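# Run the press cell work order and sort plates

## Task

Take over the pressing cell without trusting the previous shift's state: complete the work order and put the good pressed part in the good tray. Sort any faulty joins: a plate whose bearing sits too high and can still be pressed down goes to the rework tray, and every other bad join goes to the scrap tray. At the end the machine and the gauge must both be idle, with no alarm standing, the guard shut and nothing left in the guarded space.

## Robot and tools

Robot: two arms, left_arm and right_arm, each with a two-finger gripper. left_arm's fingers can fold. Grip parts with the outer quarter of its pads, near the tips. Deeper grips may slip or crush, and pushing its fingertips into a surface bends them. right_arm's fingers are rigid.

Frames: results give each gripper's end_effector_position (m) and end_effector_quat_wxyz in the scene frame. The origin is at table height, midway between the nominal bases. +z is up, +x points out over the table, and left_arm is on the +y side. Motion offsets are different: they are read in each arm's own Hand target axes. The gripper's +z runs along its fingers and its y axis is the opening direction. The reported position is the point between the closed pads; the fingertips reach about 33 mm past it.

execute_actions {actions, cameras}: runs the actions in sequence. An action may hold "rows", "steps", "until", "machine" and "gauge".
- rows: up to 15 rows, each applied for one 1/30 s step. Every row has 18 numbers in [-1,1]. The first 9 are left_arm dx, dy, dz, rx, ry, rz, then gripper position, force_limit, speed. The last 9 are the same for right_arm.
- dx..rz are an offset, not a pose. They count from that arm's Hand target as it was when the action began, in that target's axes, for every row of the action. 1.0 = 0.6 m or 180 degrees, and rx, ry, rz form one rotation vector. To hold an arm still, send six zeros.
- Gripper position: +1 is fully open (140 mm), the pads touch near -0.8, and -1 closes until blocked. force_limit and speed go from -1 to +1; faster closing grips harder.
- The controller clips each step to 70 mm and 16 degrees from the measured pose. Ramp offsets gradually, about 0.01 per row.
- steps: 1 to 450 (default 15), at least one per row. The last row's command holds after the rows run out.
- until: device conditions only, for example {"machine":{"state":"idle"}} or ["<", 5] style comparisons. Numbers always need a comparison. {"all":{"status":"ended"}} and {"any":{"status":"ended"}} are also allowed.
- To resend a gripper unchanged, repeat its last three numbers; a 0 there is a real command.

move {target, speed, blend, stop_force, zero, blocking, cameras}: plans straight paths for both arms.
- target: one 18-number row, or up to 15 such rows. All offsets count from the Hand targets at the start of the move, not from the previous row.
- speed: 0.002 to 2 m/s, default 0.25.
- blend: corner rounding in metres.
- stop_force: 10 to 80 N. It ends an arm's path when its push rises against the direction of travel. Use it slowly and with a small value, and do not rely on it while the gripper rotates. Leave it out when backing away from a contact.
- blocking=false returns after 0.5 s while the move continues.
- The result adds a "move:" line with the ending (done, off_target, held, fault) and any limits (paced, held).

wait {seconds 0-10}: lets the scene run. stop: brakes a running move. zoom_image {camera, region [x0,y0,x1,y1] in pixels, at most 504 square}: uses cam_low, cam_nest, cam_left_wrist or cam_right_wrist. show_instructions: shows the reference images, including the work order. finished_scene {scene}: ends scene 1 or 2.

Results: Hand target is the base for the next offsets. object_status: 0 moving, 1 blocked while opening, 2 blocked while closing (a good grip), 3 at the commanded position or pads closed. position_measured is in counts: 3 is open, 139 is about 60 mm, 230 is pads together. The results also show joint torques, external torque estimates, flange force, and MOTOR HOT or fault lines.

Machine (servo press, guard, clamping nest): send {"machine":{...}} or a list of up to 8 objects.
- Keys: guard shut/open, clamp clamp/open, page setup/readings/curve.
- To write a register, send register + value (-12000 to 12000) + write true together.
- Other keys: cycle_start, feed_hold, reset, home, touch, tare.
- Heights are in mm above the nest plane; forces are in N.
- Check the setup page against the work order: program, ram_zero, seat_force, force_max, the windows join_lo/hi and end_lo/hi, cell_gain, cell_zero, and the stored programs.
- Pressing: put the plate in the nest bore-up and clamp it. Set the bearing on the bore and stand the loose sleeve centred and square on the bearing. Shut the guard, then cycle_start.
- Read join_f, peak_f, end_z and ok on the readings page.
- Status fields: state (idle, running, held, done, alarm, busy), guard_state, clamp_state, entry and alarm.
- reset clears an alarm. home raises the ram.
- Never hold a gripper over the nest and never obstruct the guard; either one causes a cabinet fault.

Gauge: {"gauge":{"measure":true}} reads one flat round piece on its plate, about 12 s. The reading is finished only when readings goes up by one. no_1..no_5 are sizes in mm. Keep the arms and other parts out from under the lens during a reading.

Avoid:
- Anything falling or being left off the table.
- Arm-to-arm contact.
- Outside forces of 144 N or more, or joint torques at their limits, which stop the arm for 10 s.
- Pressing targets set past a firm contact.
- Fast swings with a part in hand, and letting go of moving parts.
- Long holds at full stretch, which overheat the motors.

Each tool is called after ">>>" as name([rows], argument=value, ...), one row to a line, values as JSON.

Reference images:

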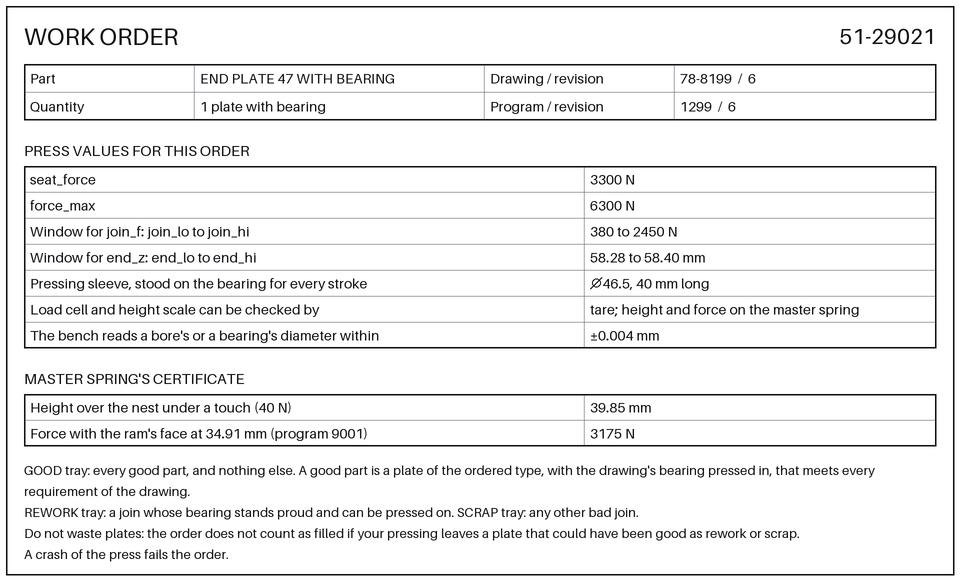

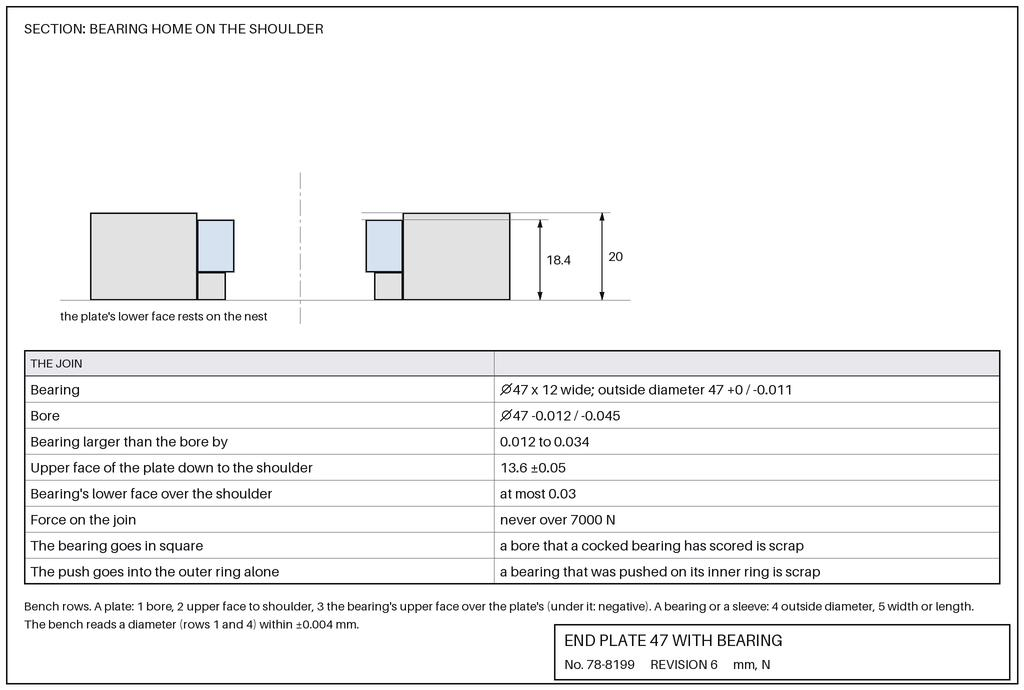

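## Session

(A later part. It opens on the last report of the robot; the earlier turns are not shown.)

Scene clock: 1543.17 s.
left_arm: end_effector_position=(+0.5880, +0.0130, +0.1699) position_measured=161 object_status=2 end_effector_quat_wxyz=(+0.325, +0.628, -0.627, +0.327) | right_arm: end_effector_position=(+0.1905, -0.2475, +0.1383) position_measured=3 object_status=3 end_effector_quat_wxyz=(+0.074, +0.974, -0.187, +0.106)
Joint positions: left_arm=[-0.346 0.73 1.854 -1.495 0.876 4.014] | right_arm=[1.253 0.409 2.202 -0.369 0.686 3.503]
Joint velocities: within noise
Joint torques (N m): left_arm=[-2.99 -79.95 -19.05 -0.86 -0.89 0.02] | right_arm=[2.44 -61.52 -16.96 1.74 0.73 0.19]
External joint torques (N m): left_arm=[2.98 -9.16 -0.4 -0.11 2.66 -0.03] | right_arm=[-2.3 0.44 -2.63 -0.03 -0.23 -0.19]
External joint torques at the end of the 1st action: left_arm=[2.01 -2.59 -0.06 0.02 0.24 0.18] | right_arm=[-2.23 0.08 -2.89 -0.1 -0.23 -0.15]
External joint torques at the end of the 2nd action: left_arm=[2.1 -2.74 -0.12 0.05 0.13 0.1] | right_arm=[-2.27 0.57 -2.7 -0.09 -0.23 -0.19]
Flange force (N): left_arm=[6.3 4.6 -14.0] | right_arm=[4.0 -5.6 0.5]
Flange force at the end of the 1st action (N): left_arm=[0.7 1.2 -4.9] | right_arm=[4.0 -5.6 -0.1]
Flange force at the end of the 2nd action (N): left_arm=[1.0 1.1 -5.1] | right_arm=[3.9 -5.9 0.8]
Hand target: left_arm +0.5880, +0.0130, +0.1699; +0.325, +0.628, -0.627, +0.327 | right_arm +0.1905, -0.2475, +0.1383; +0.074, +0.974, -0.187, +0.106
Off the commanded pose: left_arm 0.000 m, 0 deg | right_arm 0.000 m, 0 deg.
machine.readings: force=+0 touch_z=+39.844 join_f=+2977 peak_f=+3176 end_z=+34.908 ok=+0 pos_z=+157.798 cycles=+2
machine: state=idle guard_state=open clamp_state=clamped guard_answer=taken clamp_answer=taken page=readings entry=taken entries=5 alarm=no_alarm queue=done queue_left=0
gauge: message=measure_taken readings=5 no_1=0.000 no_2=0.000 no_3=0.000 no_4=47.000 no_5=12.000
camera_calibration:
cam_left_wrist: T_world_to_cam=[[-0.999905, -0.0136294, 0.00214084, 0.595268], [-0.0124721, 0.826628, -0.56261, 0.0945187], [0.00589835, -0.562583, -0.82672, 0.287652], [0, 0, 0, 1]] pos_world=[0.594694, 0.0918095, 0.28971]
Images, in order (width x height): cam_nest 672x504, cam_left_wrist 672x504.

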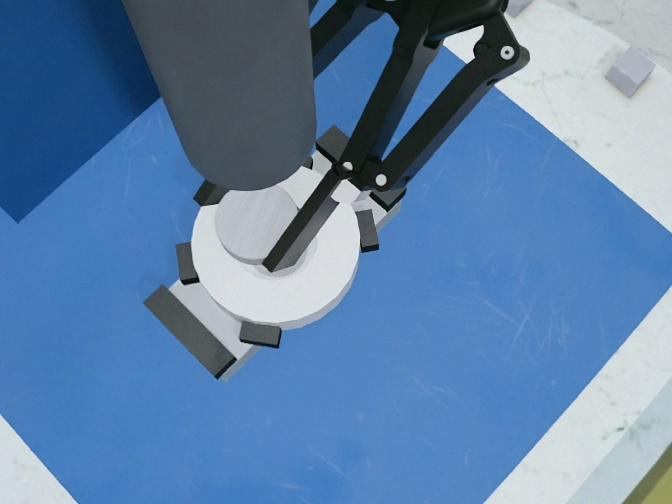

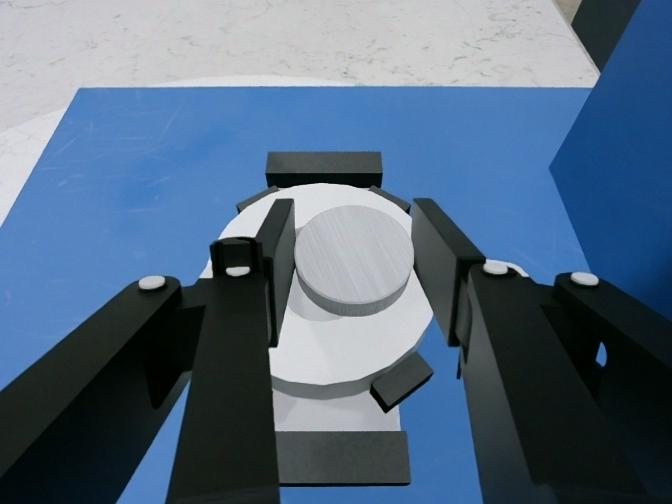

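>>> move([
  [0.0136,0,-0.0096,0,0,0,-1,-0.02,-1,0,0,0,0,0,0,1,1,1],
  [0.013,-0.0217,-0.0104,0,0,0,-1,-0.02,-1,0,0,0,0,0,0,1,1,1],
], speed=0.03, cameras=[])

>>> move(target=[-0.0171,0,0.012,0,0,0,-1,-0.02,-1,0,0,0,0,0,0,1,1,1], speed=0.008, stop_force=10, cameras=["cam_nest","cam_left_wrist"])

>>> zoom_image(camera="cam_nest", region=[180, 150, 380, 350])

>>> zoom_image(camera="cam_nest", region=[220, 180, 340, 300])

Scene clock: 1556.83 s.
left_arm: end_effector_position=(+0.6010, +0.0137, +0.1799) position_measured=161 object_status=2 end_effector_quat_wxyz=(+0.325, +0.628, -0.627, +0.327) | right_arm: end_effector_position=(+0.1905, -0.2475, +0.1383) position_measured=3 object_status=3 end_effector_quat_wxyz=(+0.074, +0.974, -0.187, +0.106)
Joint positions: left_arm=[-0.339 0.727 1.829 -1.465 0.883 3.977] | right_arm=[1.253 0.409 2.202 -0.369 0.686 3.503]
Joint velocities: within noise
Joint torques (N m): left_arm=[-2.52 -87.63 -20.44 -1.12 1.65 -0.06] | right_arm=[2.35 -61.6 -16.68 1.78 0.75 0.16]
External joint torques (N m): left_arm=[2.59 -2.32 -0.15 0.18 0.06 0.05] | right_arm=[-2.06 0.2 -2.95 -0.07 -0.25 -0.16]
Flange force (N): left_arm=[0.4 0.3 -5.3] | right_arm=[3.6 -5.8 0.0]
Hand target: left_arm +0.6010, +0.0137, +0.1799; +0.325, +0.628, -0.627, +0.327 | right_arm +0.1905, -0.2475, +0.1383; +0.074, +0.974, -0.187, +0.106
Off the commanded pose: left_arm 0.000 m, 0 deg | right_arm 0.000 m, 0 deg.
machine.readings: force=+0 touch_z=+39.844 join_f=+2977 peak_f=+3176 end_z=+34.908 ok=+0 pos_z=+157.798 cycles=+2
machine: state=idle guard_state=open clamp_state=clamped guard_answer=taken clamp_answer=taken page=readings entry=taken entries=5 alarm=no_alarm queue=done queue_left=0
gauge: message=measure_taken readings=5 no_1=0.000 no_2=0.000 no_3=0.000 no_4=47.000 no_5=12.000
move: done
No camera images: "cameras" was empty.

Scene clock: 1558.67 s.
left_arm: end_effector_position=(+0.6011, +0.0136, +0.1699) position_measured=161 object_status=2 end_effector_quat_wxyz=(+0.325, +0.628, -0.627, +0.327) | right_arm: end_effector_position=(+0.1905, -0.2475, +0.1383) position_measured=3 object_status=3 end_effector_quat_wxyz=(+0.074, +0.974, -0.187, +0.106)
Joint positions: left_arm=[-0.339 0.741 1.828 -1.476 0.881 3.995] | right_arm=[1.253 0.409 2.202 -0.369 0.686 3.503]
Joint velocities: within noise
Joint torques (N m): left_arm=[-4.83 -78.5 -19.65 -0.83 -1.57 0.03] | right_arm=[2.71 -61.13 -17.13 1.77 0.74 0.22]
External joint torques (N m): left_arm=[4.87 -11.85 -0.4 -0.12 3.3 -0.03] | right_arm=[-2.44 -0.07 -2.52 -0.05 -0.23 -0.22]
Flange force (N): left_arm=[7.3 5.9 -19.1] | right_arm=[4.5 -4.8 -0.1]
Hand target: left_arm +0.6010, +0.0136, +0.1699; +0.325, +0.628, -0.627, +0.327 (not the last commanded pose) | right_arm +0.1905, -0.2475, +0.1383; +0.074, +0.974, -0.187, +0.106
Off the commanded pose: left_arm 0.003 m, 0 deg | right_arm 0.000 m, 0 deg.
machine.readings: force=+0 touch_z=+39.844 join_f=+2977 peak_f=+3176 end_z=+34.908 ok=+0 pos_z=+157.798 cycles=+2
machine: state=idle guard_state=open clamp_state=clamped guard_answer=taken clamp_answer=taken page=readings entry=taken entries=5 alarm=no_alarm queue=done queue_left=0
gauge: message=measure_taken readings=5 no_1=0.000 no_2=0.000 no_3=0.000 no_4=47.000 no_5=12.000
move: contact (left_arm)
camera_calibration:
cam_left_wrist: T_world_to_cam=[[-0.999904, -0.0136857, 0.00206037, 0.608305], [-0.0124725, 0.826549, -0.562726, 0.0941433], [0.00599829, -0.562698, -0.826641, 0.287896], [0, 0, 0, 1]] pos_world=[0.607694, 0.0925095, 0.28971]
Images, in order (width x height): cam_nest 672x504, cam_left_wrist 672x504.

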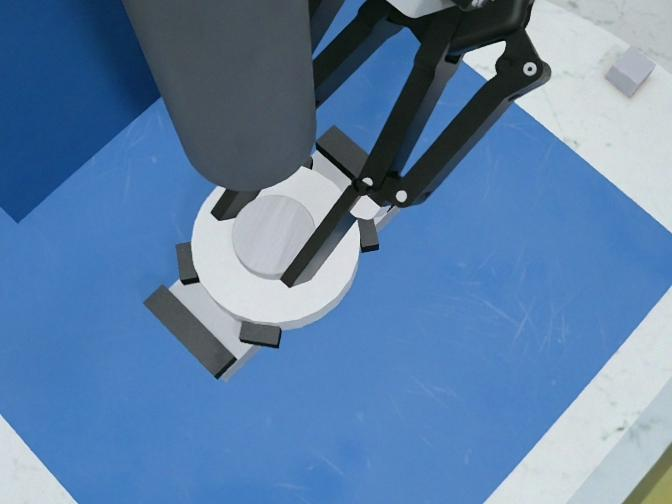

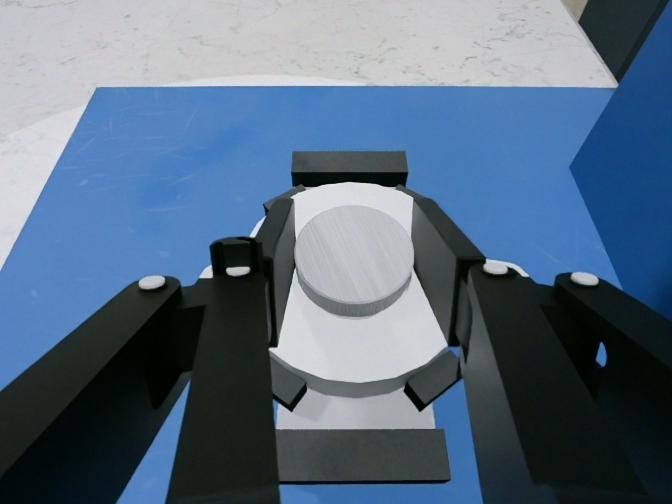

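Scaled by 2.520 from the camera's 672x504 image, which has a finer 960x720 frame.

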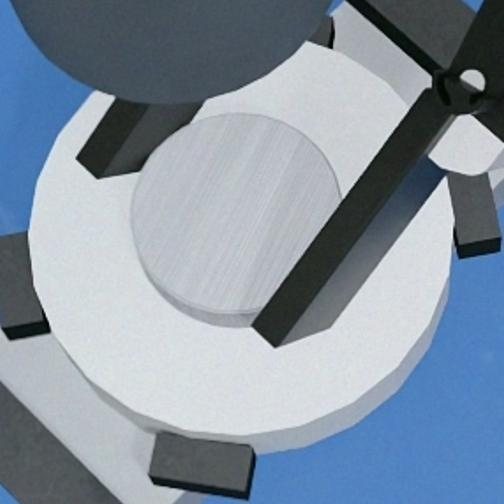

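Scaled by 4.200 from the camera's 672x504 image, which has a finer 960x720 frame.

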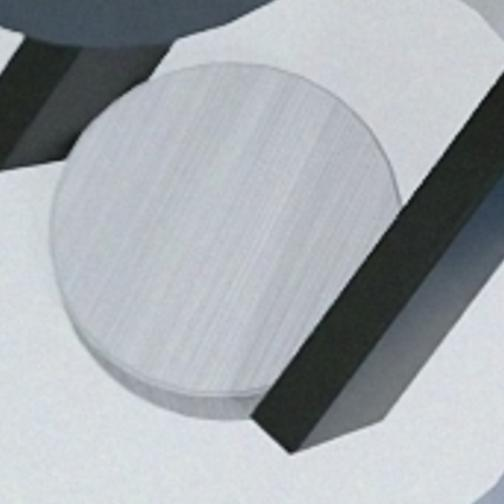

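>>> execute_actions([
  {"rows":[[0,0,0,0,0,0,0.05,-0.02,-0.95,0,0,0,0,0,0,1,1,1]],"steps":75},
], cameras=["cam_nest","cam_left_wrist"])

>>> zoom_image(camera="cam_nest", region=[180, 150, 380, 350])

>>> zoom_image(camera="cam_left_wrist", region=[230, 150, 480, 400])

Scene clock: 1569.53 s.
left_arm: end_effector_position=(+0.6010, +0.0136, +0.1699) position_measured=123 object_status=3 end_effector_quat_wxyz=(+0.325, +0.628, -0.627, +0.327) | right_arm: end_effector_position=(+0.1905, -0.2475, +0.1383) position_measured=3 object_status=3 end_effector_quat_wxyz=(+0.074, +0.974, -0.187, +0.106)
Joint positions: left_arm=[-0.339 0.741 1.828 -1.476 0.881 3.995] | right_arm=[1.253 0.409 2.202 -0.369 0.686 3.503]
Joint velocities: within noise
Joint torques (N m): left_arm=[-2.42 -87.26 -19.69 -1.01 1.57 -0.09] | right_arm=[2.47 -61.49 -16.8 1.75 0.72 0.21]
External joint torques (N m): left_arm=[2.3 -3.2 -0.36 0.06 0.15 0.09] | right_arm=[-2.38 0.55 -2.87 -0.03 -0.22 -0.21]
Flange force (N): left_arm=[1.4 0.9 -5.7] | right_arm=[4.1 -6.2 0.6]
Hand target: left_arm +0.6010, +0.0136, +0.1699; +0.325, +0.628, -0.627, +0.327 | right_arm +0.1905, -0.2475, +0.1383; +0.074, +0.974, -0.187, +0.106
Off the commanded pose: left_arm 0.000 m, 0 deg | right_arm 0.000 m, 0 deg.
machine.readings: force=+0 touch_z=+39.844 join_f=+2977 peak_f=+3176 end_z=+34.908 ok=+0 pos_z=+157.798 cycles=+2
machine: state=idle guard_state=open clamp_state=clamped guard_answer=taken clamp_answer=taken page=readings entry=taken entries=5 alarm=no_alarm queue=done queue_left=0
gauge: message=measure_taken readings=5 no_1=0.000 no_2=0.000 no_3=0.000 no_4=47.000 no_5=12.000
camera_calibration:
cam_left_wrist: T_world_to_cam=[[-0.999904, -0.0136861, 0.00205847, 0.608305], [-0.0124726, 0.826628, -0.562611, 0.0941028], [0.00599834, -0.562583, -0.826719, 0.287908], [0, 0, 0, 1]] pos_world=[0.607694, 0.0925094, 0.28971]
Images, in order (width x height): cam_nest 672x504, cam_left_wrist 672x504.

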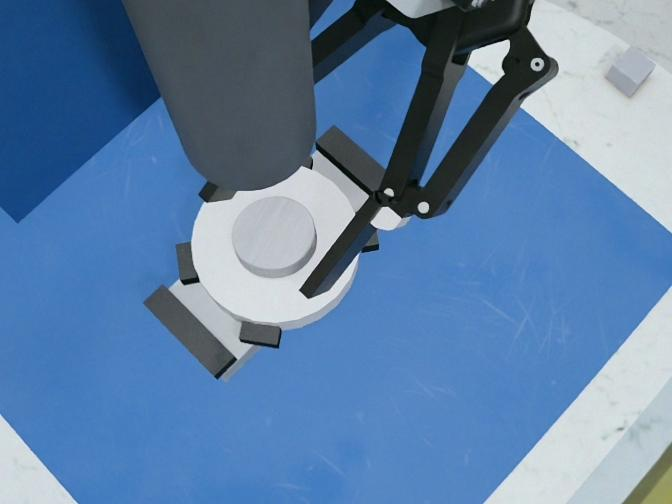

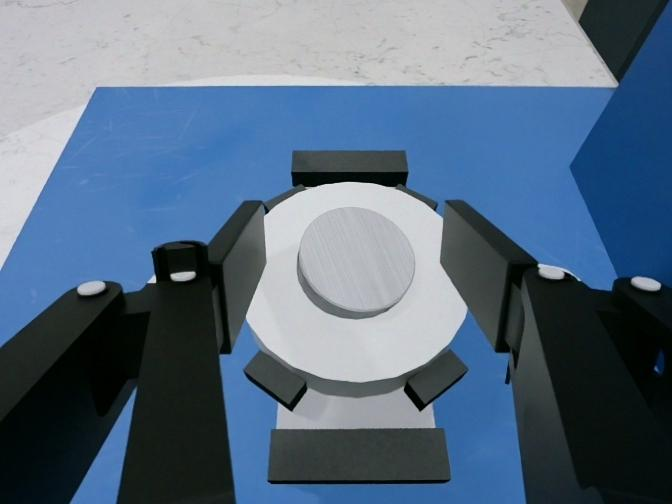

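Scaled by 2.520 from the camera's 672x504 image, which has a finer 960x720 frame.

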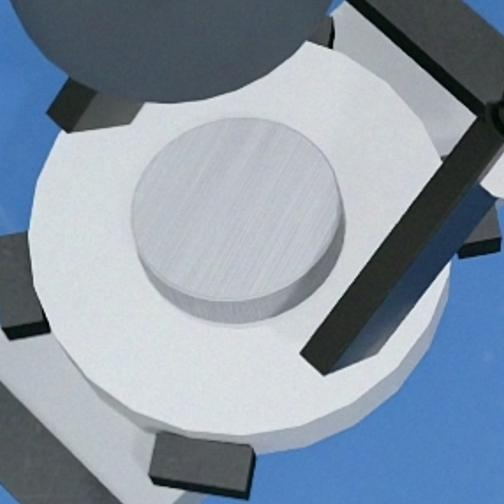

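Scaled by 2.016 from the camera's 672x504 image, which has a finer 960x720 frame.

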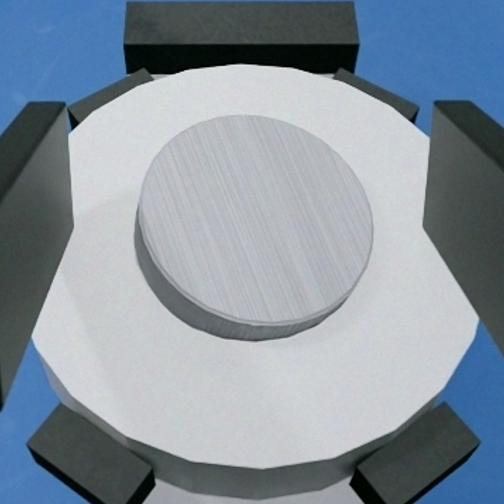

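>>> execute_actions([
  {"rows":[[0,0,0,0,0,0,-1,-0.02,-1,0,0,0,0,0,0,1,1,1]],"steps":75},
], cameras=[])

>>> move([
  [0.0191,0,-0.0134,0,0,0,-1,-0.02,-1,0,0,0,0,0,0,1,1,1],
  [0.0191,0.0217,-0.0134,0,0,0,-1,-0.02,-1,0,0,0,0,0,0,1,1,1],
], speed=0.03, cameras=["cam_left_wrist"])

>>> move(target=[-0.0225,0,0.0158,0,0,0,-1,-0.02,-1,0,0,0,0,0,0,1,1,1], speed=0.01, stop_force=15, cameras=["cam_left_wrist"])

>>> zoom_image(camera="cam_left_wrist", region=[230, 150, 480, 400])

Scene clock: 1590.03 s.
left_arm: end_effector_position=(+0.6010, +0.0136, +0.1699) position_measured=160 object_status=2 end_effector_quat_wxyz=(+0.325, +0.628, -0.627, +0.327) | right_arm: end_effector_position=(+0.1905, -0.2475, +0.1383) position_measured=3 object_status=3 end_effector_quat_wxyz=(+0.074, +0.974, -0.187, +0.106)
Joint positions: left_arm=[-0.339 0.741 1.828 -1.476 0.881 3.995] | right_arm=[1.253 0.409 2.202 -0.369 0.686 3.503]
Joint velocities: within noise
Joint torques (N m): left_arm=[4.71 -78.3 -24.5 -2.08 -5.68 0.15] | right_arm=[2.73 -61.43 -17.09 1.77 0.76 0.18]
External joint torques (N m): left_arm=[-4.97 -12.13 4.64 1.12 7.43 -0.15] | right_arm=[-2.55 -0.06 -2.6 -0.05 -0.26 -0.18]
Flange force (N): left_arm=[13.0 17.8 -15.8] | right_arm=[4.7 -5.0 0.0]
Hand target: left_arm +0.6010, +0.0136, +0.1699; +0.325, +0.628, -0.627, +0.327 | right_arm +0.1905, -0.2475, +0.1383; +0.074, +0.974, -0.187, +0.106
Off the commanded pose: left_arm 0.000 m, 0 deg | right_arm 0.000 m, 0 deg.
machine.readings: force=+0 touch_z=+39.844 join_f=+2977 peak_f=+3176 end_z=+34.908 ok=+0 pos_z=+157.798 cycles=+2
machine: state=idle guard_state=open clamp_state=clamped guard_answer=taken clamp_answer=taken page=readings entry=taken entries=5 alarm=no_alarm queue=done queue_left=0
gauge: message=measure_taken readings=5 no_1=0.000 no_2=0.000 no_3=0.000 no_4=47.000 no_5=12.000
No camera images: "cameras" was empty.

Scene clock: 1591.20 s.
left_arm: end_effector_position=(+0.5880, +0.0136, +0.1839) position_measured=160 object_status=2 end_effector_quat_wxyz=(+0.325, +0.628, -0.627, +0.327) | right_arm: end_effector_position=(+0.1905, -0.2475, +0.1383) position_measured=3 object_status=3 end_effector_quat_wxyz=(+0.074, +0.974, -0.187, +0.106)
Joint positions: left_arm=[-0.345 0.71 1.855 -1.478 0.878 3.99] | right_arm=[1.253 0.409 2.202 -0.369 0.686 3.503]
Joint velocities: within noise
Joint torques (N m): left_arm=[-2.22 -86.36 -20.23 -1.08 1.77 -0.1] | right_arm=[2.43 -61.25 -16.81 1.78 0.67 0.15]
External joint torques (N m): left_arm=[2.2 -1.94 0.06 0.12 -0.04 0.1] | right_arm=[-2.3 -0.16 -2.86 -0.07 -0.17 -0.15]
Flange force (N): left_arm=[0.1 0.7 -4.5] | right_arm=[4.2 -5.3 -0.5]
Hand target: left_arm +0.5880, +0.0136, +0.1839; +0.325, +0.628, -0.627, +0.327 | right_arm +0.1905, -0.2475, +0.1383; +0.074, +0.974, -0.187, +0.106
Off the commanded pose: left_arm 0.000 m, 0 deg | right_arm 0.000 m, 0 deg.
machine.readings: force=+0 touch_z=+39.844 join_f=+2977 peak_f=+3176 end_z=+34.908 ok=+0 pos_z=+157.798 cycles=+2
machine: state=idle guard_state=open clamp_state=clamped guard_answer=taken clamp_answer=taken page=readings entry=taken entries=5 alarm=no_alarm queue=done queue_left=0
gauge: message=measure_taken readings=5 no_1=0.000 no_2=0.000 no_3=0.000 no_4=47.000 no_5=12.000
move: done
camera_calibration:
cam_left_wrist: T_world_to_cam=[[-0.999904, -0.0136861, 0.00205847, 0.595278], [-0.0124726, 0.826628, -0.562611, 0.101817], [0.00599834, -0.562583, -0.826719, 0.29956], [0, 0, 0, 1]] pos_world=[0.594694, 0.0925094, 0.30371]
Images, in order (width x height): cam_left_wrist 672x504.

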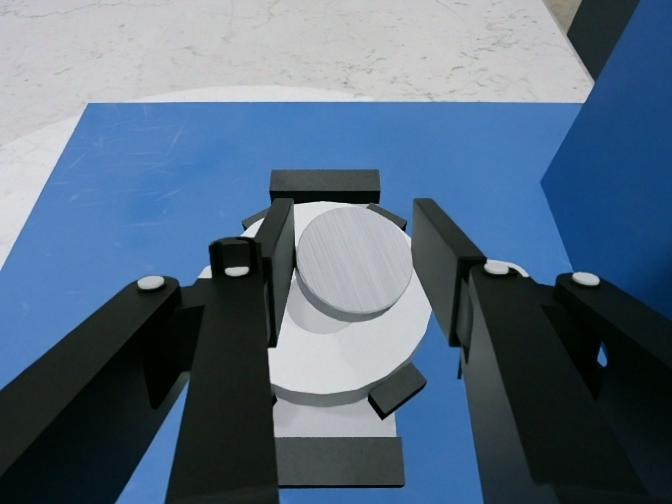

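Scene clock: 1593.20 s.
left_arm: end_effector_position=(+0.5881, +0.0136, +0.1695) position_measured=161 object_status=2 end_effector_quat_wxyz=(+0.326, +0.628, -0.627, +0.327) | right_arm: end_effector_position=(+0.1905, -0.2475, +0.1383) position_measured=3 object_status=3 end_effector_quat_wxyz=(+0.074, +0.974, -0.187, +0.106)
Joint positions: left_arm=[-0.345 0.73 1.855 -1.495 0.877 4.016] | right_arm=[1.253 0.409 2.202 -0.369 0.686 3.503]
Joint velocities: within noise
Joint torques (N m): left_arm=[-5.56 -72.7 -14.76 0.45 -1.92 0.24] | right_arm=[2.3 -61.52 -16.85 1.78 0.75 0.17]
External joint torques (N m): left_arm=[5.49 -16.35 -4.66 -1.42 3.68 -0.24] | right_arm=[-2.03 -0.05 -2.78 -0.07 -0.25 -0.17]
Flange force (N): left_arm=[12.6 1.9 -20.9] | right_arm=[3.7 -5.2 -0.3]
Hand target: left_arm +0.5880, +0.0136, +0.1695; +0.326, +0.628, -0.627, +0.327 (not the last commanded pose) | right_arm +0.1905, -0.2475, +0.1383; +0.074, +0.974, -0.187, +0.106
Off the commanded pose: left_arm 0.002 m, 0 deg | right_arm 0.000 m, 0 deg.
machine.readings: force=+0 touch_z=+39.844 join_f=+2977 peak_f=+3176 end_z=+34.908 ok=+0 pos_z=+157.798 cycles=+2
machine: state=idle guard_state=open clamp_state=clamped guard_answer=taken clamp_answer=taken page=readings entry=taken entries=5 alarm=no_alarm queue=done queue_left=0
gauge: message=measure_taken readings=5 no_1=0.000 no_2=0.000 no_3=0.000 no_4=47.000 no_5=12.000
move: contact (left_arm)
camera_calibration:
cam_left_wrist: T_world_to_cam=[[-0.999904, -0.0137424, 0.00197801, 0.595334], [-0.012473, 0.826549, -0.562727, 0.0938394], [0.00609828, -0.562698, -0.82664, 0.287527], [0, 0, 0, 1]] pos_world=[0.594694, 0.0924095, 0.28931]
Images, in order (width x height): cam_left_wrist 672x504.

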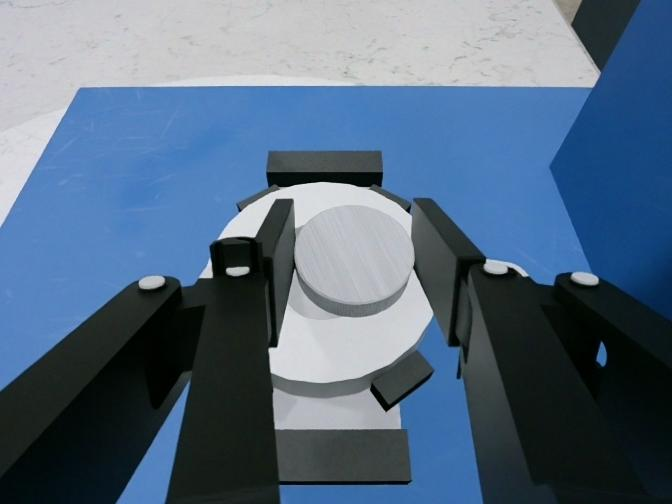

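Scaled by 2.016 from the camera's 672x504 image, which has a finer 960x720 frame.

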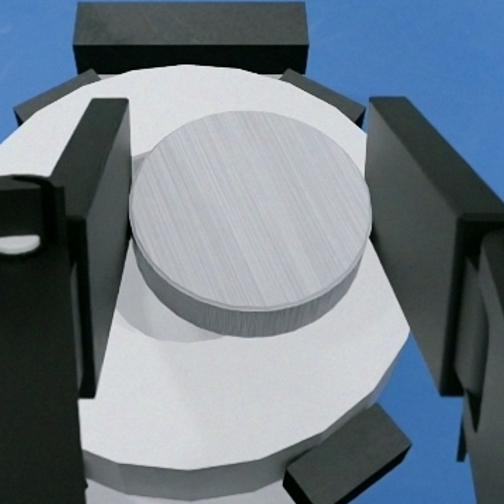

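>>> execute_actions([
  {"rows":[[0,0,0,0,0,0,-0.05,-0.02,-0.9,0,0,0,0,0,0,1,1,1]],"steps":40},
  {"rows":[[0,0,0,0,0,0,-1,-0.02,-1,0,0,0,0,0,0,1,1,1]],"steps":75},
], cameras=["cam_nest","cam_left_wrist"])

>>> zoom_image(camera="cam_left_wrist", region=[230, 150, 480, 400])

>>> zoom_image(camera="cam_nest", region=[180, 150, 380, 350])

Scene clock: 1605.07 s.
left_arm: end_effector_position=(+0.5880, +0.0136, +0.1695) position_measured=160 object_status=2 end_effector_quat_wxyz=(+0.326, +0.628, -0.627, +0.327) | right_arm: end_effector_position=(+0.1905, -0.2475, +0.1383) position_measured=3 object_status=3 end_effector_quat_wxyz=(+0.074, +0.974, -0.187, +0.106)
Joint positions: left_arm=[-0.345 0.73 1.855 -1.495 0.877 4.016] | right_arm=[1.253 0.409 2.202 -0.369 0.686 3.503]
Joint velocities: within noise
Joint torques (N m): left_arm=[-0.26 -73.42 -20.54 -1.11 -4.75 0.4] | right_arm=[2.48 -61.13 -16.75 1.78 0.78 0.17]
External joint torques (N m): left_arm=[0.09 -15.59 1.21 0.14 6.52 -0.4] | right_arm=[-2.43 -0.03 -2.85 -0.08 -0.27 -0.16]
External joint torques at the end of the 1st action: left_arm=[2.15 -2.71 -0.06 -0.01 0.23 0.13] | right_arm=[-2.28 -0.36 -2.86 -0.06 -0.24 -0.18]
Flange force (N): left_arm=[14.2 12.5 -21.4] | right_arm=[4.4 -5.4 -0.1]
Flange force at the end of the 1st action (N): left_arm=[0.8 1.2 -5.2] | right_arm=[4.3 -5.1 -0.7]
Hand target: left_arm +0.5880, +0.0136, +0.1695; +0.326, +0.628, -0.627, +0.327 | right_arm +0.1905, -0.2475, +0.1383; +0.074, +0.974, -0.187, +0.106
Off the commanded pose: left_arm 0.000 m, 0 deg | right_arm 0.000 m, 0 deg.
machine.readings: force=+0 touch_z=+39.844 join_f=+2977 peak_f=+3176 end_z=+34.908 ok=+0 pos_z=+157.798 cycles=+2
machine: state=idle guard_state=open clamp_state=clamped guard_answer=taken clamp_answer=taken page=readings entry=taken entries=5 alarm=no_alarm queue=done queue_left=0
gauge: message=measure_taken readings=5 no_1=0.000 no_2=0.000 no_3=0.000 no_4=47.000 no_5=12.000
camera_calibration:
cam_left_wrist: T_world_to_cam=[[-0.999905, -0.0136033, 0.00200368, 0.595315], [-0.0123725, 0.82655, -0.562727, 0.0937793], [0.00599881, -0.562699, -0.82664, 0.287587], [0, 0, 0, 1]] pos_world=[0.594694, 0.0924096, 0.28931]
Images, in order (width x height): cam_nest 672x504, cam_left_wrist 672x504.

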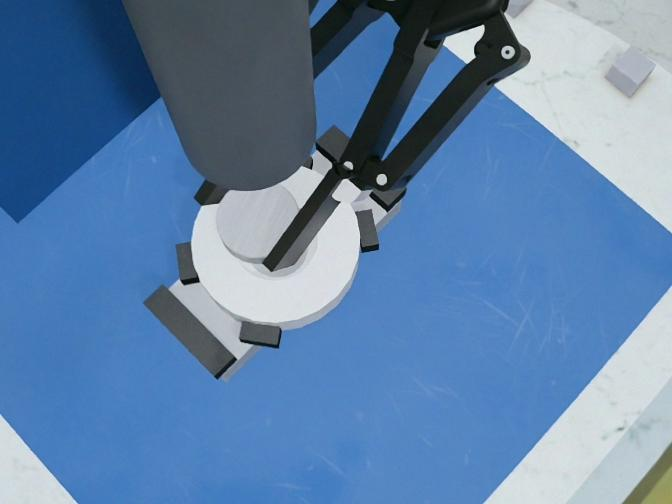

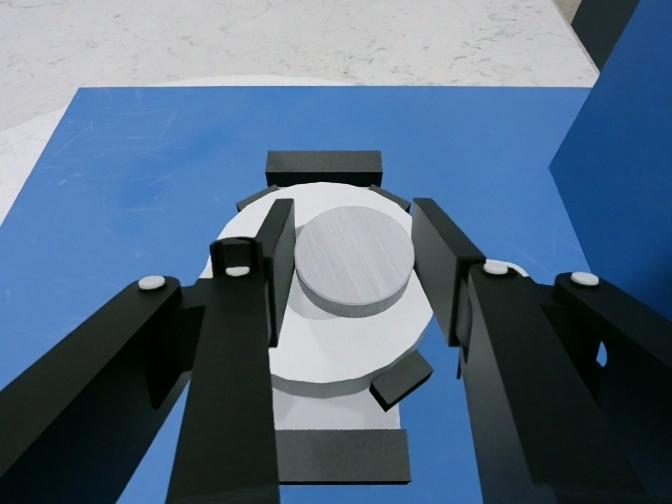

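Scaled by 2.016 from the camera's 672x504 image, which has a finer 960x720 frame.

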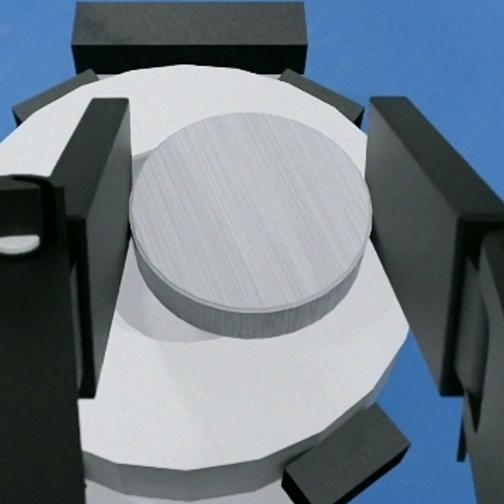

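Scaled by 2.520 from the camera's 672x504 image, which has a finer 960x720 frame.

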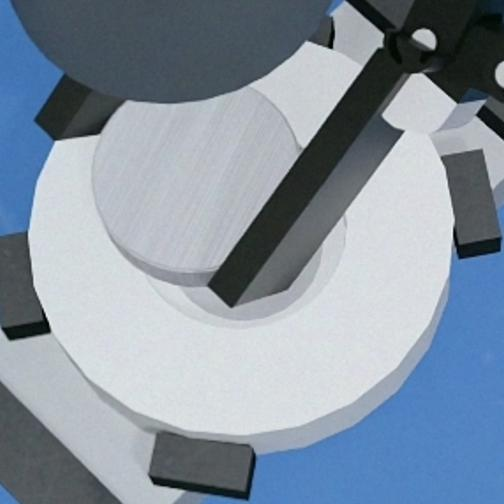

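>>> move([
  [0.0137,0,-0.0096,0,0,0,-1,-0.02,-1,0,0,0,0,0,0,1,1,1],
  [0.0139,-0.0215,-0.0093,0,0,0,-1,-0.02,-1,0,0,0,0,0,0,1,1,1],
], speed=0.03, cameras=[])

>>> move(target=[-0.0171,0,0.012,0,0,0,-1,-0.02,-1,0,0,0,0,0,0,1,1,1], speed=0.008, stop_force=10, cameras=["cam_nest","cam_left_wrist"])

>>> zoom_image(camera="cam_nest", region=[220, 180, 340, 300])

>>> zoom_image(camera="cam_nest", region=[180, 150, 380, 350])

Scene clock: 1618.27 s.
left_arm: end_effector_position=(+0.6009, +0.0134, +0.1796) position_measured=160 object_status=2 end_effector_quat_wxyz=(+0.326, +0.628, -0.627, +0.327) | right_arm: end_effector_position=(+0.1905, -0.2475, +0.1383) position_measured=3 object_status=3 end_effector_quat_wxyz=(+0.074, +0.974, -0.187, +0.106)
Joint positions: left_arm=[-0.339 0.727 1.829 -1.466 0.882 3.978] | right_arm=[1.253 0.409 2.202 -0.369 0.686 3.503]
Joint velocities: within noise
Joint torques (N m): left_arm=[-2.14 -87.85 -20.77 -1.13 1.69 -0.07] | right_arm=[2.24 -61.28 -16.91 1.77 0.75 0.15]
External joint torques (N m): left_arm=[1.86 -1.96 0.3 0.17 0.02 0.06] | right_arm=[-1.98 -0.22 -2.82 -0.05 -0.25 -0.15]
Flange force (N): left_arm=[0.4 1.3 -4.4] | right_arm=[3.6 -5.1 -0.6]
Hand target: left_arm +0.6009, +0.0134, +0.1796; +0.326, +0.628, -0.627, +0.327 | right_arm +0.1905, -0.2475, +0.1383; +0.074, +0.974, -0.187, +0.106
Off the commanded pose: left_arm 0.000 m, 0 deg | right_arm 0.000 m, 0 deg.
machine.readings: force=+0 touch_z=+39.844 join_f=+2977 peak_f=+3176 end_z=+34.908 ok=+0 pos_z=+157.798 cycles=+2
machine: state=idle guard_state=open clamp_state=clamped guard_answer=taken clamp_answer=taken page=readings entry=taken entries=5 alarm=no_alarm queue=done queue_left=0
gauge: message=measure_taken readings=5 no_1=0.000 no_2=0.000 no_3=0.000 no_4=47.000 no_5=12.000
move: done
No camera images: "cameras" was empty.

Scene clock: 1620.10 s.
left_arm: end_effector_position=(+0.6010, +0.0134, +0.1698) position_measured=160 object_status=2 end_effector_quat_wxyz=(+0.326, +0.628, -0.627, +0.327) | right_arm: end_effector_position=(+0.1905, -0.2475, +0.1383) position_measured=3 object_status=3 end_effector_quat_wxyz=(+0.074, +0.974, -0.187, +0.106)
Joint positions: left_arm=[-0.339 0.741 1.828 -1.477 0.881 3.996] | right_arm=[1.253 0.409 2.202 -0.369 0.686 3.503]
Joint velocities: within noise
Joint torques (N m): left_arm=[-4.18 -75.22 -18.86 -0.6 -2.73 0.02] | right_arm=[2.23 -61.41 -16.74 1.75 0.77 0.2]
External joint torques (N m): left_arm=[4.02 -15.2 -1.11 -0.36 4.47 -0.02] | right_arm=[-2.02 -0.01 -2.96 -0.03 -0.27 -0.2]
Flange force (N): left_arm=[11.1 7.7 -21.6] | right_arm=[3.7 -5.6 -0.4]
Hand target: left_arm +0.6010, +0.0134, +0.1698; +0.326, +0.628, -0.627, +0.327 (not the last commanded pose) | right_arm +0.1905, -0.2475, +0.1383; +0.074, +0.974, -0.187, +0.106
Off the commanded pose: left_arm 0.003 m, 0 deg | right_arm 0.000 m, 0 deg.
machine.readings: force=+0 touch_z=+39.844 join_f=+2977 peak_f=+3176 end_z=+34.908 ok=+0 pos_z=+157.798 cycles=+2
machine: state=idle guard_state=open clamp_state=clamped guard_answer=taken clamp_answer=taken page=readings entry=taken entries=5 alarm=no_alarm queue=done queue_left=0
gauge: message=measure_taken readings=5 no_1=0.000 no_2=0.000 no_3=0.000 no_4=47.000 no_5=12.000
move: contact (left_arm)
camera_calibration:
cam_left_wrist: T_world_to_cam=[[-0.999904, -0.0137164, 0.00184087, 0.608367], [-0.0123735, 0.826471, -0.562844, 0.0942598], [0.00619875, -0.562813, -0.826561, 0.287428], [0, 0, 0, 1]] pos_world=[0.607694, 0.0922096, 0.28951]
Images, in order (width x height): cam_nest 672x504, cam_left_wrist 672x504.

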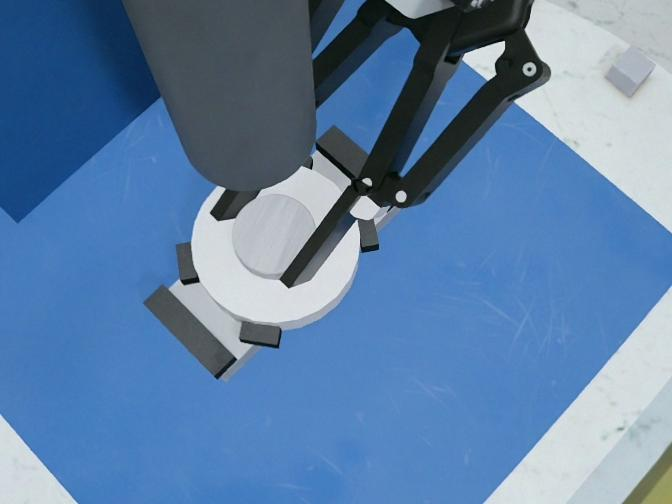

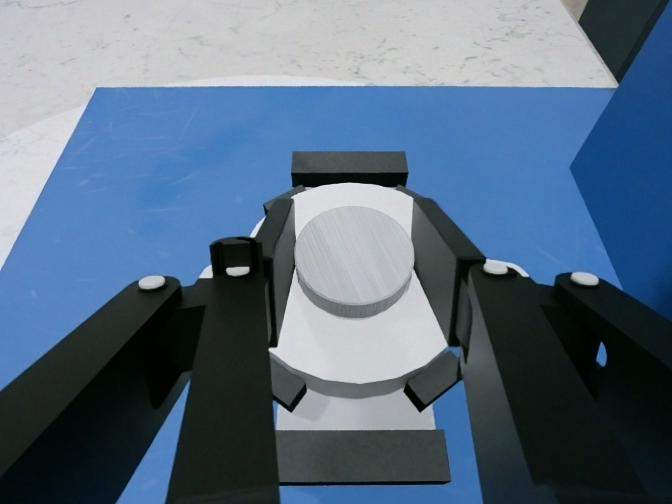

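Scaled by 4.200 from the camera's 672x504 image, which has a finer 960x720 frame.

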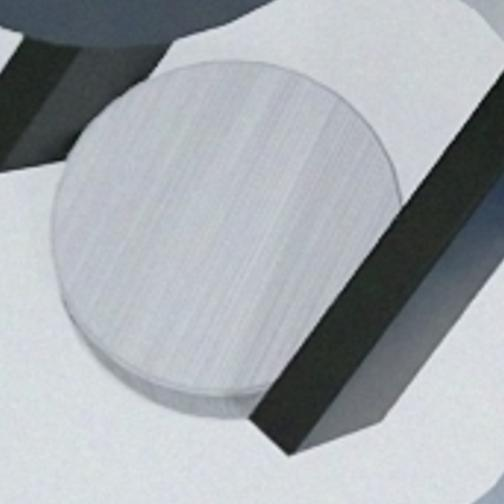

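Scaled by 2.520 from the camera's 672x504 image, which has a finer 960x720 frame.

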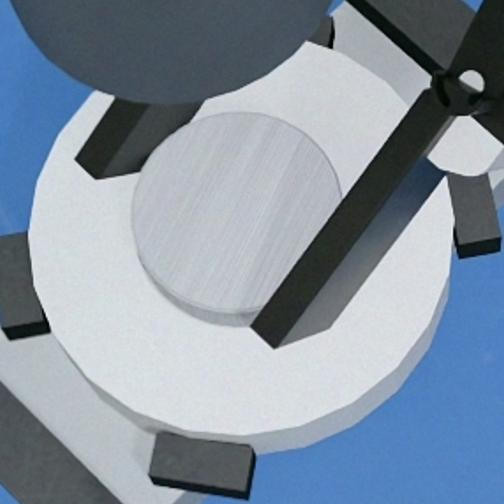

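>>> execute_actions([
  {"rows":[[0,0,0,0,0,0,0.05,-0.02,-0.95,0,0,0,0,0,0,1,1,1]],"steps":75},
], cameras=["cam_nest","cam_left_wrist"])

>>> zoom_image(camera="cam_nest", region=[180, 150, 380, 350])

>>> zoom_image(camera="cam_left_wrist", region=[230, 150, 480, 400])

Scene clock: 1633.33 s.
left_arm: end_effector_position=(+0.6010, +0.0134, +0.1697) position_measured=123 object_status=3 end_effector_quat_wxyz=(+0.325, +0.628, -0.627, +0.327) | right_arm: end_effector_position=(+0.1905, -0.2475, +0.1383) position_measured=3 object_status=3 end_effector_quat_wxyz=(+0.074, +0.974, -0.187, +0.106)
Joint positions: left_arm=[-0.339 0.741 1.828 -1.477 0.881 3.996] | right_arm=[1.253 0.409 2.202 -0.369 0.686 3.503]
Joint velocities: within noise
Joint torques (N m): left_arm=[-2.41 -87.77 -19.84 -1.07 1.62 -0.06] | right_arm=[2.48 -61.65 -16.83 1.78 0.72 0.19]
External joint torques (N m): left_arm=[2.27 -2.74 -0.22 0.11 0.11 0.05] | right_arm=[-2.31 0.06 -2.84 -0.07 -0.21 -0.19]
Flange force (N): left_arm=[1.0 0.7 -5.3] | right_arm=[4.2 -5.5 -0.1]
Hand target: left_arm +0.6010, +0.0134, +0.1698; +0.326, +0.628, -0.627, +0.327 | right_arm +0.1905, -0.2475, +0.1383; +0.074, +0.974, -0.187, +0.106
Off the commanded pose: left_arm 0.000 m, 0 deg | right_arm 0.000 m, 0 deg.
machine.readings: force=+0 touch_z=+39.844 join_f=+2977 peak_f=+3176 end_z=+34.908 ok=+0 pos_z=+157.798 cycles=+2
machine: state=idle guard_state=open clamp_state=clamped guard_answer=taken clamp_answer=taken page=readings entry=taken entries=5 alarm=no_alarm queue=done queue_left=0
gauge: message=measure_taken readings=5 no_1=0.000 no_2=0.000 no_3=0.000 no_4=47.000 no_5=12.000
camera_calibration:
cam_left_wrist: T_world_to_cam=[[-0.999905, -0.0136597, 0.00192223, 0.608239], [-0.0123728, 0.826503, -0.562796, 0.0942413], [0.00609893, -0.562766, -0.826594, 0.287494], [0, 0, 0, 1]] pos_world=[0.607594, 0.0922096, 0.28951]
Images, in order (width x height): cam_nest 672x504, cam_left_wrist 672x504.

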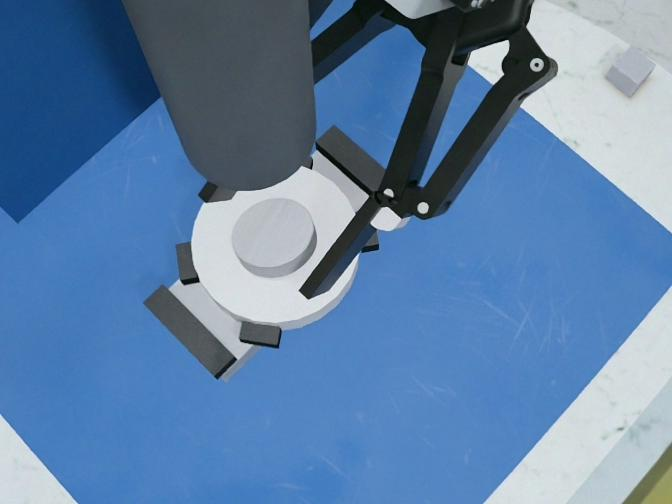

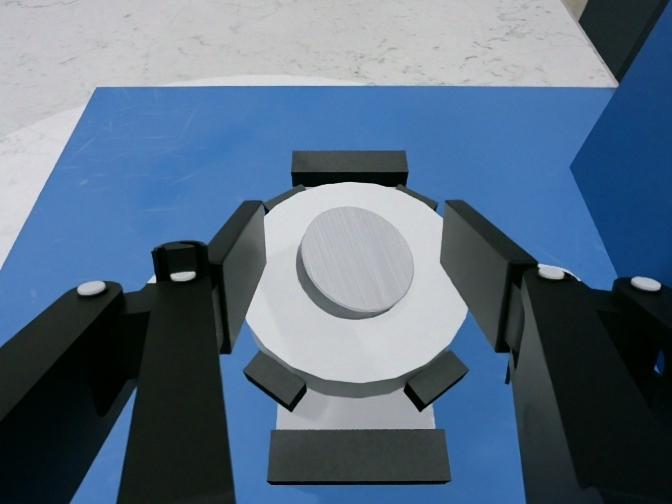

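Scaled by 2.520 from the camera's 672x504 image, which has a finer 960x720 frame.

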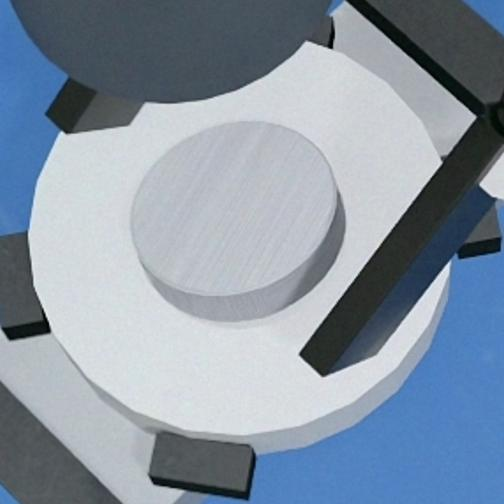

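Scaled by 2.016 from the camera's 672x504 image, which has a finer 960x720 frame.

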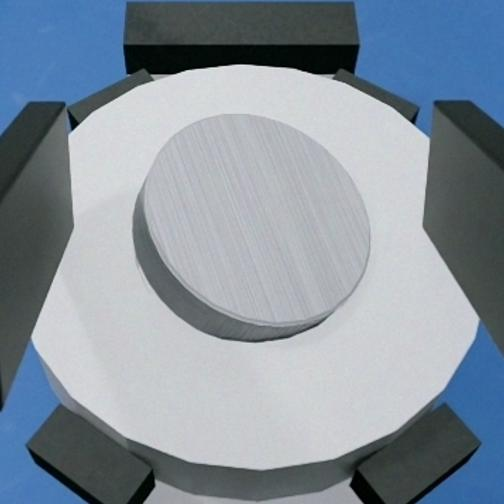

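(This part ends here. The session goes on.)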